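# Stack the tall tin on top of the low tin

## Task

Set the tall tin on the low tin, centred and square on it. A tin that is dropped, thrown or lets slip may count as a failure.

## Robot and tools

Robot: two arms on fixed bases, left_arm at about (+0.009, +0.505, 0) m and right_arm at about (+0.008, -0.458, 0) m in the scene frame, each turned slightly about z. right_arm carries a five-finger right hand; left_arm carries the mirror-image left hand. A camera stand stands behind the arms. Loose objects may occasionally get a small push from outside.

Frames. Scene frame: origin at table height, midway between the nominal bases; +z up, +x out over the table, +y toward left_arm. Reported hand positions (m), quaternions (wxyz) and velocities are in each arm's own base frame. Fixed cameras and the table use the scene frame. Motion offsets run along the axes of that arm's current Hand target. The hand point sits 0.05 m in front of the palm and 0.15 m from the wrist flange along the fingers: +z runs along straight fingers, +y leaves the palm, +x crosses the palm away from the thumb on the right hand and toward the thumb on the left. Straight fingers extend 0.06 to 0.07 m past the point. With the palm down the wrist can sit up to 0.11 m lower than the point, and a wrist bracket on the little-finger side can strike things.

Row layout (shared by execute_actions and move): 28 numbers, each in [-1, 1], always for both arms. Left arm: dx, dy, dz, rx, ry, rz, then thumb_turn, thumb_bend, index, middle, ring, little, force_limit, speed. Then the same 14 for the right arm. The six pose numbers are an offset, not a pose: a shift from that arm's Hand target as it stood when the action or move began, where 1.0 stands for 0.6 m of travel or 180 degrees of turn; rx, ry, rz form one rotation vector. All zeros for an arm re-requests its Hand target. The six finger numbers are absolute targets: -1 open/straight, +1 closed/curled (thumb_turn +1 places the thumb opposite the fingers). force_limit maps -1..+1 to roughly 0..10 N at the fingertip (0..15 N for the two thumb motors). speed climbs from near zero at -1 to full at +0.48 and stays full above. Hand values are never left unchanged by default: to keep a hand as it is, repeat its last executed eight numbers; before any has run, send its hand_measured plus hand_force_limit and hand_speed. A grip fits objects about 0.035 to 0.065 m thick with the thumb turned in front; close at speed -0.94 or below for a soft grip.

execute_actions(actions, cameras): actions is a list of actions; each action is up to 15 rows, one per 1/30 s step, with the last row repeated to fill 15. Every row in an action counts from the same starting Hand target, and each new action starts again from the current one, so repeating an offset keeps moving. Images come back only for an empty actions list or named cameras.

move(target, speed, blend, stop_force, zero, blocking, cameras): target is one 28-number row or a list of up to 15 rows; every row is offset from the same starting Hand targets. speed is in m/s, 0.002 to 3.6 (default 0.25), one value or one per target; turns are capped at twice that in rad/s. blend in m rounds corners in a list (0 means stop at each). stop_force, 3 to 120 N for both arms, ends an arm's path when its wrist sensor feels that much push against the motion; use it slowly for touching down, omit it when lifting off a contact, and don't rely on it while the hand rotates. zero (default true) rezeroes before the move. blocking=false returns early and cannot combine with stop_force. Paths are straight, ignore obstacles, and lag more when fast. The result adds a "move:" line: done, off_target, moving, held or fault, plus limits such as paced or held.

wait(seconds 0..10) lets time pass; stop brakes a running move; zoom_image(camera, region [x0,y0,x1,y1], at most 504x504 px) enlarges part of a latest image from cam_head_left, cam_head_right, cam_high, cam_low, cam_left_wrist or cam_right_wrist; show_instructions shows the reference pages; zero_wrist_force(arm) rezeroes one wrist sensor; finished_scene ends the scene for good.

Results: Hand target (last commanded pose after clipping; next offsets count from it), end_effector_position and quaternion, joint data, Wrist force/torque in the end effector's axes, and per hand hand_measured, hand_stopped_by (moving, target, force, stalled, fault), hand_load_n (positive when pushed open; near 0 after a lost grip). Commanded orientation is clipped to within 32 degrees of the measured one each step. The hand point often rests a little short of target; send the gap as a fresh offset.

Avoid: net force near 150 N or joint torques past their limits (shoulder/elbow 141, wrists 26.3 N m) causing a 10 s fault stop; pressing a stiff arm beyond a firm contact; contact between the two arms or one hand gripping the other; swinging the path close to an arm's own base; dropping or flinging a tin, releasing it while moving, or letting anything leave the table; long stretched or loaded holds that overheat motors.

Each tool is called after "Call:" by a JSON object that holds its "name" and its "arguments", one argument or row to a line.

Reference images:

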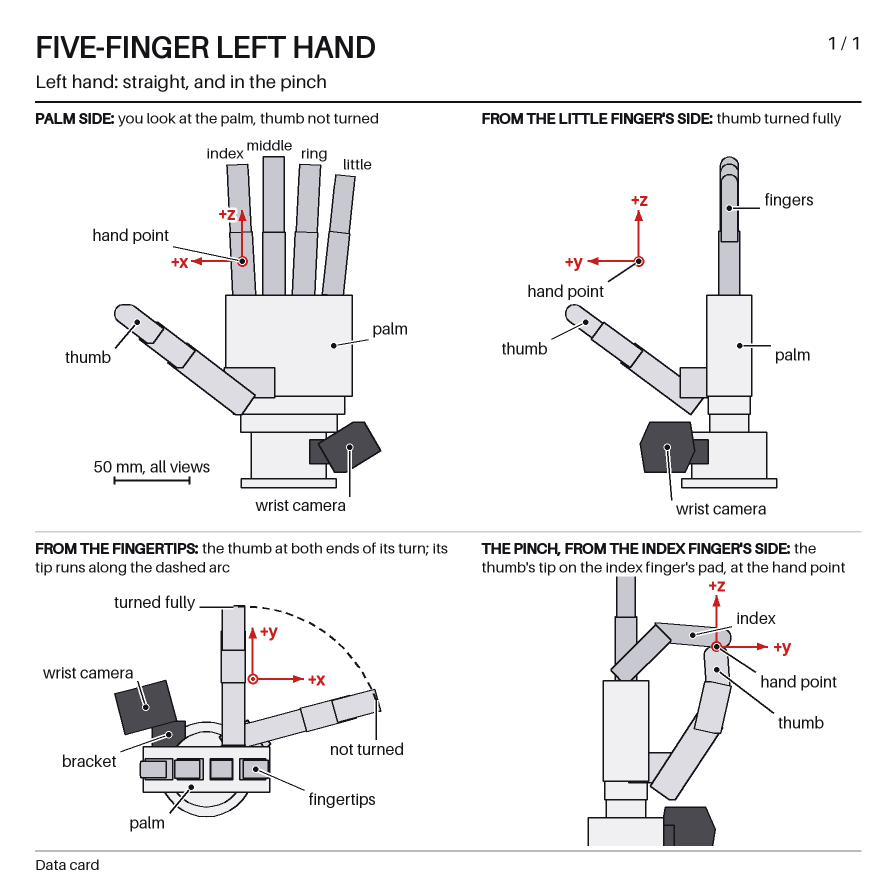

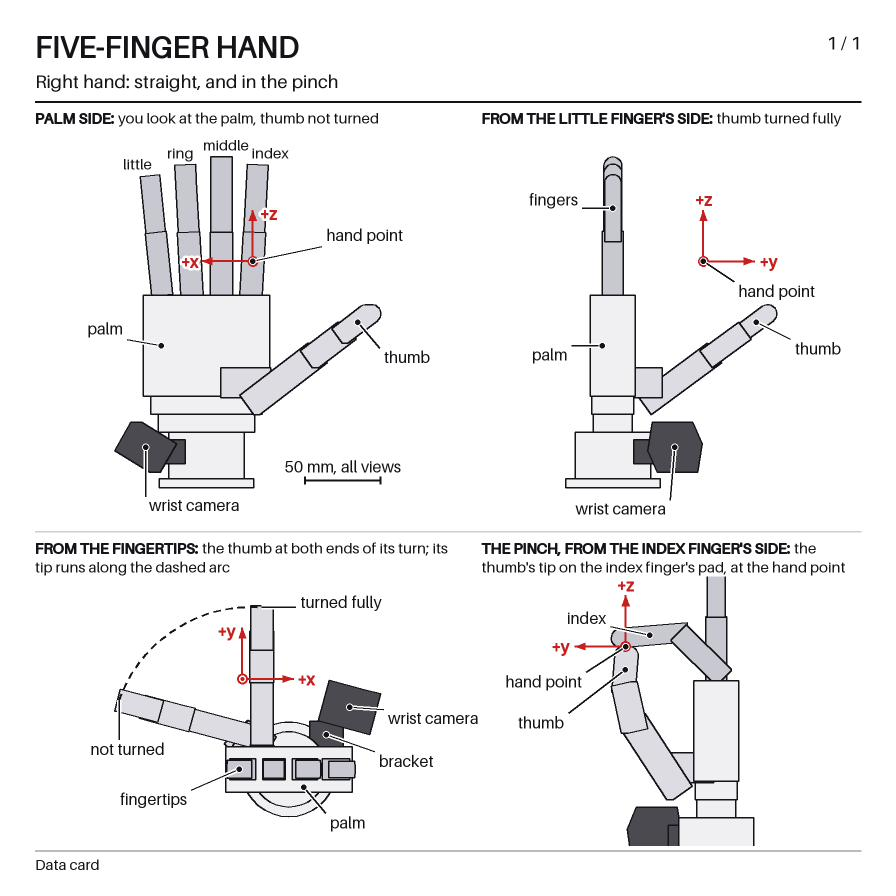

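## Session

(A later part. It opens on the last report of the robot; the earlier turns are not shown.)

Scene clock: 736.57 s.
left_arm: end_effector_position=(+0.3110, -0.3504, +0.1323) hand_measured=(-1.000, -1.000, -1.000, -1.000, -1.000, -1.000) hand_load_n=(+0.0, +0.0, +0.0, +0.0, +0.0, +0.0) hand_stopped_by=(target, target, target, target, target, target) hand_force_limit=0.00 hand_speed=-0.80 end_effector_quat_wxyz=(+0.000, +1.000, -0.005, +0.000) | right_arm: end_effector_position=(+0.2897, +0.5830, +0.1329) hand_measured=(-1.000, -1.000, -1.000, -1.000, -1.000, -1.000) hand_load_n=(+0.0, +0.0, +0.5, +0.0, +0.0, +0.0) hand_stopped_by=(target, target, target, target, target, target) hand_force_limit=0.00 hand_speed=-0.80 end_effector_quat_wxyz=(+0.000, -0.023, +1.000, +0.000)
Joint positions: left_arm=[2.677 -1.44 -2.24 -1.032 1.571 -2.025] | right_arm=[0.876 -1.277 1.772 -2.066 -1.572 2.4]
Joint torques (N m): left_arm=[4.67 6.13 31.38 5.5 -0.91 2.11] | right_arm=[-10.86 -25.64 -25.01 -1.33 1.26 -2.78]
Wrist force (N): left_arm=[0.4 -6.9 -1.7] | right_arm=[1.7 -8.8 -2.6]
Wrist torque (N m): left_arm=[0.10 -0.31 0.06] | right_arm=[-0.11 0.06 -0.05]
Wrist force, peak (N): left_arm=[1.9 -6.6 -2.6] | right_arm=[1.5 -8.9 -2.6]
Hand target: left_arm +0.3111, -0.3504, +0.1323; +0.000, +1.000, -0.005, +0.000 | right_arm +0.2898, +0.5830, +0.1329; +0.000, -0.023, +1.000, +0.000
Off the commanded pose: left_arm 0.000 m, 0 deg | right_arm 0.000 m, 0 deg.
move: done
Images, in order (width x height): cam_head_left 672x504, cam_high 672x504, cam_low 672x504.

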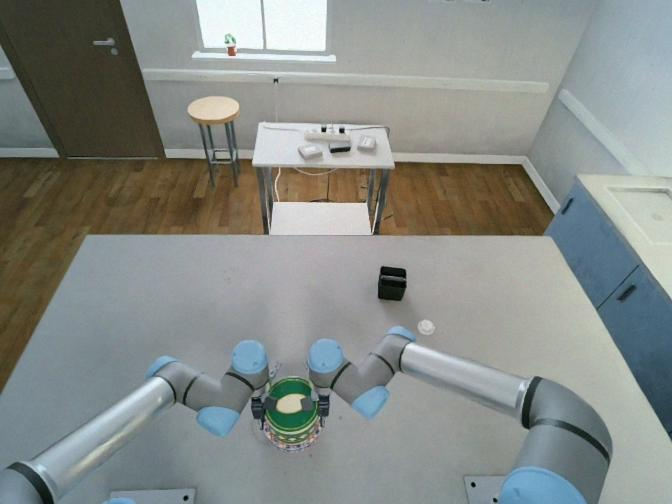

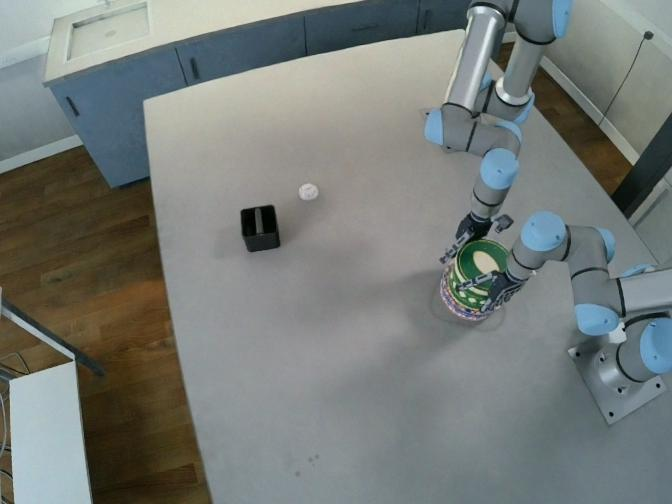

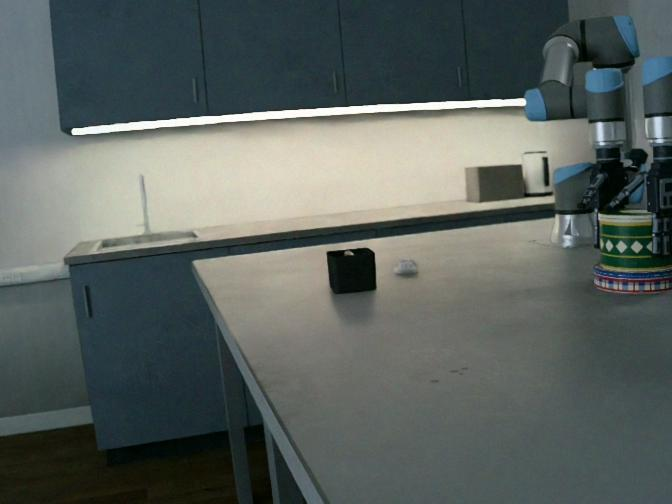

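Call:
{"name": "move", "arguments": {
  "target": [
    [0,-0.003,0,0,0,0, -1,-1,-1,-1,-1,-1,0,-0.8, 0,-0.003,0,0,0,0, -1,-1,-1,-1,-1,-1,0,-0.8],
    [0,-0.06,0,0,0,0, -1,-1,-1,-1,-1,-1,0,-0.8, 0,-0.06,0,0,0,0, -1,-1,-1,-1,-1,-1,0,-0.8],
    [0,-0.06,-0.33,0,0,0, -1,-1,-1,-1,-1,-1,0,-0.8, 0,-0.06,-0.33,0,0,0, -1,-1,-1,-1,-1,-1,0,-0.8]
  ],
  "speed": [0.01,0.06,0.25],
  "cameras": ["all"]
}}

Call:
{"name": "zoom_image", "arguments": {
  "camera": "cam_left_wrist",
  "region": [170, 0, 430, 230]
}}

Call:
{"name": "zoom_image", "arguments": {
  "camera": "cam_right_wrist",
  "region": [250, 0, 510, 230]
}}

Call:
{"name": "zoom_image", "arguments": {
  "camera": "cam_high",
  "region": [430, 225, 520, 325]
}}

Call:
{"name": "zoom_image", "arguments": {
  "camera": "cam_head_left",
  "region": [245, 360, 345, 460]
}}

Scene clock: 744.33 s.
left_arm: end_effector_position=(+0.3115, -0.3144, +0.3302) hand_measured=(-1.000, -1.000, -1.000, -1.000, -1.000, -1.000) hand_load_n=(+0.0, +0.0, +0.0, +0.0, +0.0, +0.0) hand_stopped_by=(target, target, target, target, target, target) hand_force_limit=0.00 hand_speed=-0.80 end_effector_quat_wxyz=(+0.000, +1.000, -0.005, +0.000) | right_arm: end_effector_position=(+0.2913, +0.5471, +0.3309) hand_measured=(-1.000, -1.000, -1.000, -1.000, -1.000, -1.000) hand_load_n=(+0.0, +0.0, +0.0, +0.0, +0.0, +0.0) hand_stopped_by=(target, target, target, target, target, target) hand_force_limit=0.00 hand_speed=-0.80 end_effector_quat_wxyz=(+0.000, -0.023, +1.000, +0.000)
Joint positions: left_arm=[2.767 -1.243 -1.859 -1.611 1.571 -1.935] | right_arm=[0.831 -1.467 1.477 -1.582 -1.572 2.355]
Joint torques (N m): left_arm=[7.29 1.84 32.79 0.54 2.3 2.18] | right_arm=[12.91 -20.39 -25.85 0.24 -2.03 0.33]
Wrist force (N): left_arm=[1.2 1.5 -0.4] | right_arm=[0.5 -0.6 -0.6]
Wrist torque (N m): left_arm=[0.16 -0.27 -0.12] | right_arm=[-0.07 0.01 0.08]
Wrist force, peak (N): left_arm=[0.2 -7.4 -1.4] | right_arm=[1.9 -9.2 -2.8]
Hand target: left_arm +0.3115, -0.3144, +0.3303; +0.000, +1.000, -0.005, +0.000 | right_arm +0.2913, +0.5471, +0.3309; +0.000, -0.023, +1.000, +0.000
Off the commanded pose: left_arm 0.000 m, 0 deg | right_arm 0.000 m, 0 deg.
move: done

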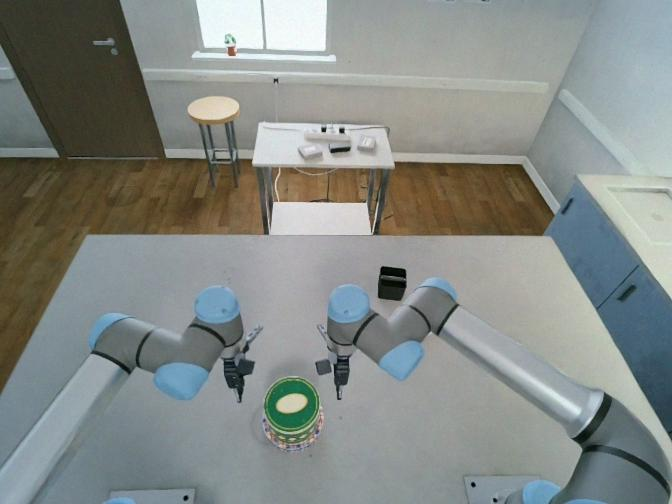

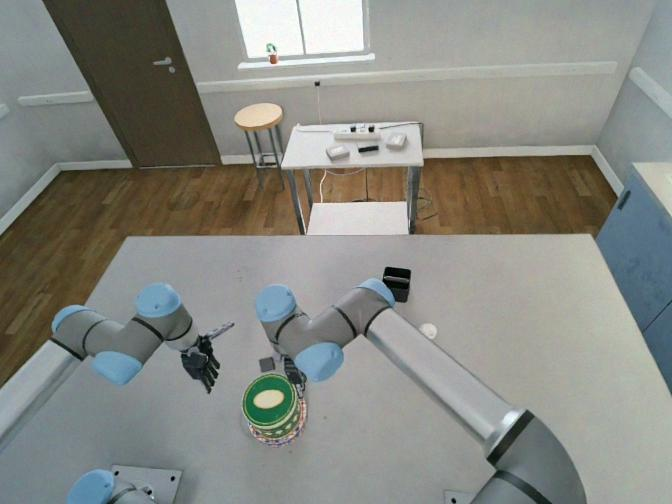

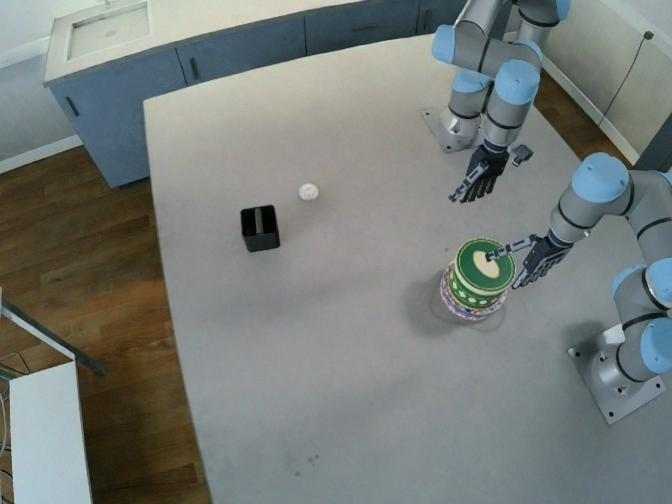

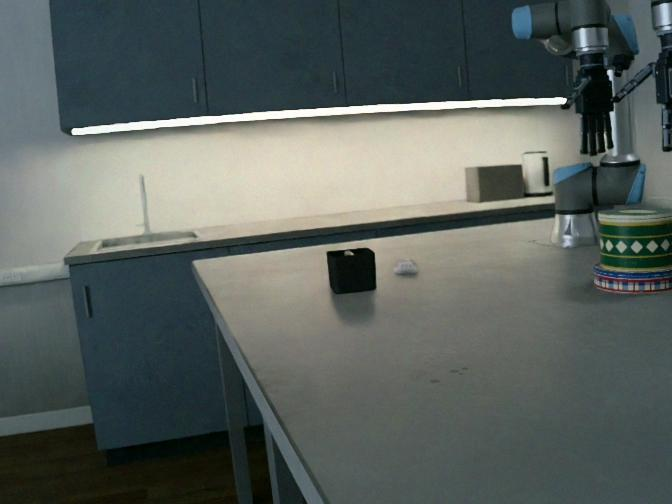

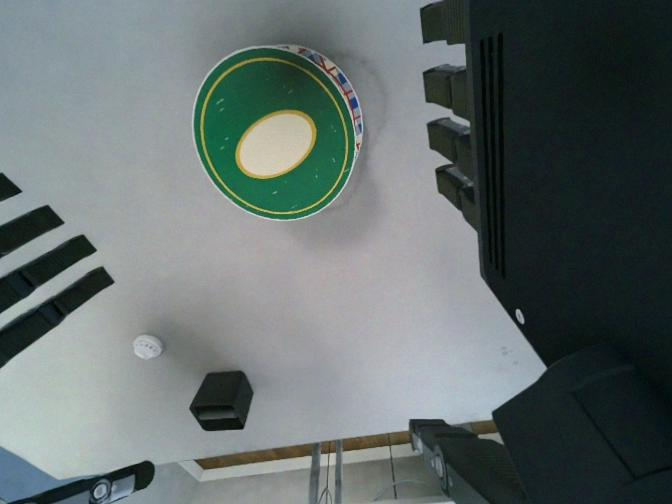

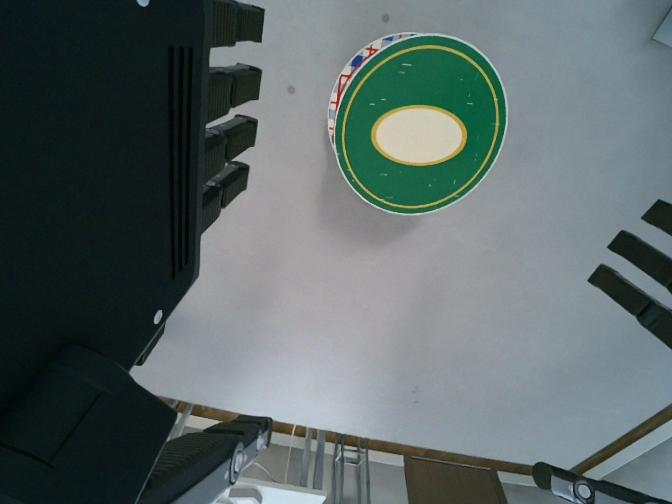

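Scaled by 1.938.

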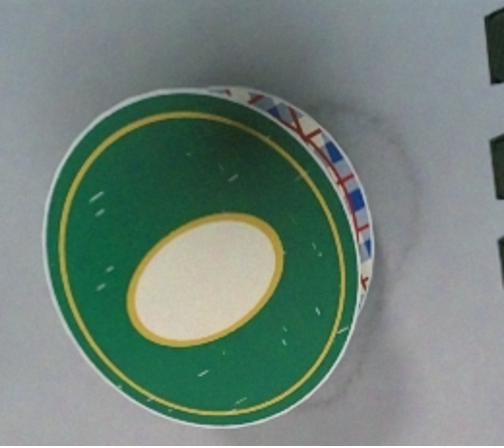

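Scaled by 1.938.

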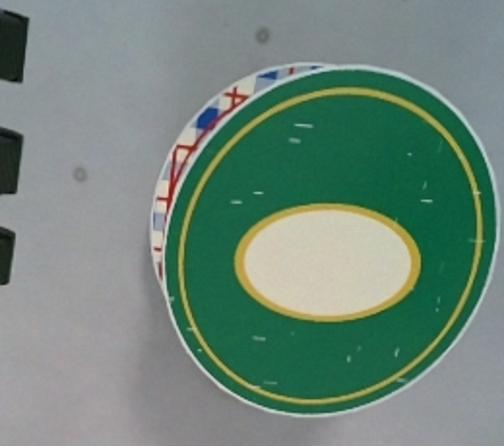

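Scaled by 5.040.

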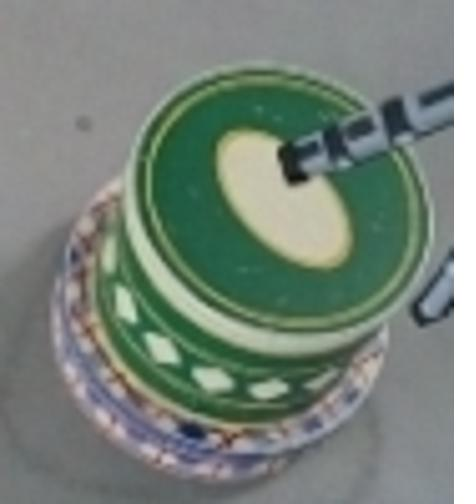

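Scaled by 5.040.

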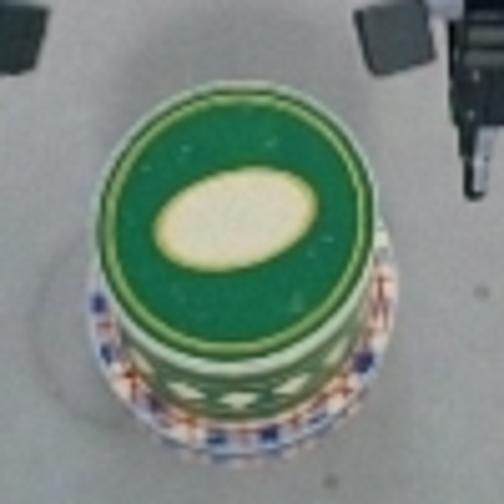

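Call:
{"name": "finished_scene", "arguments": {
  "scene": 1
}}

The scene is finished: the task was done.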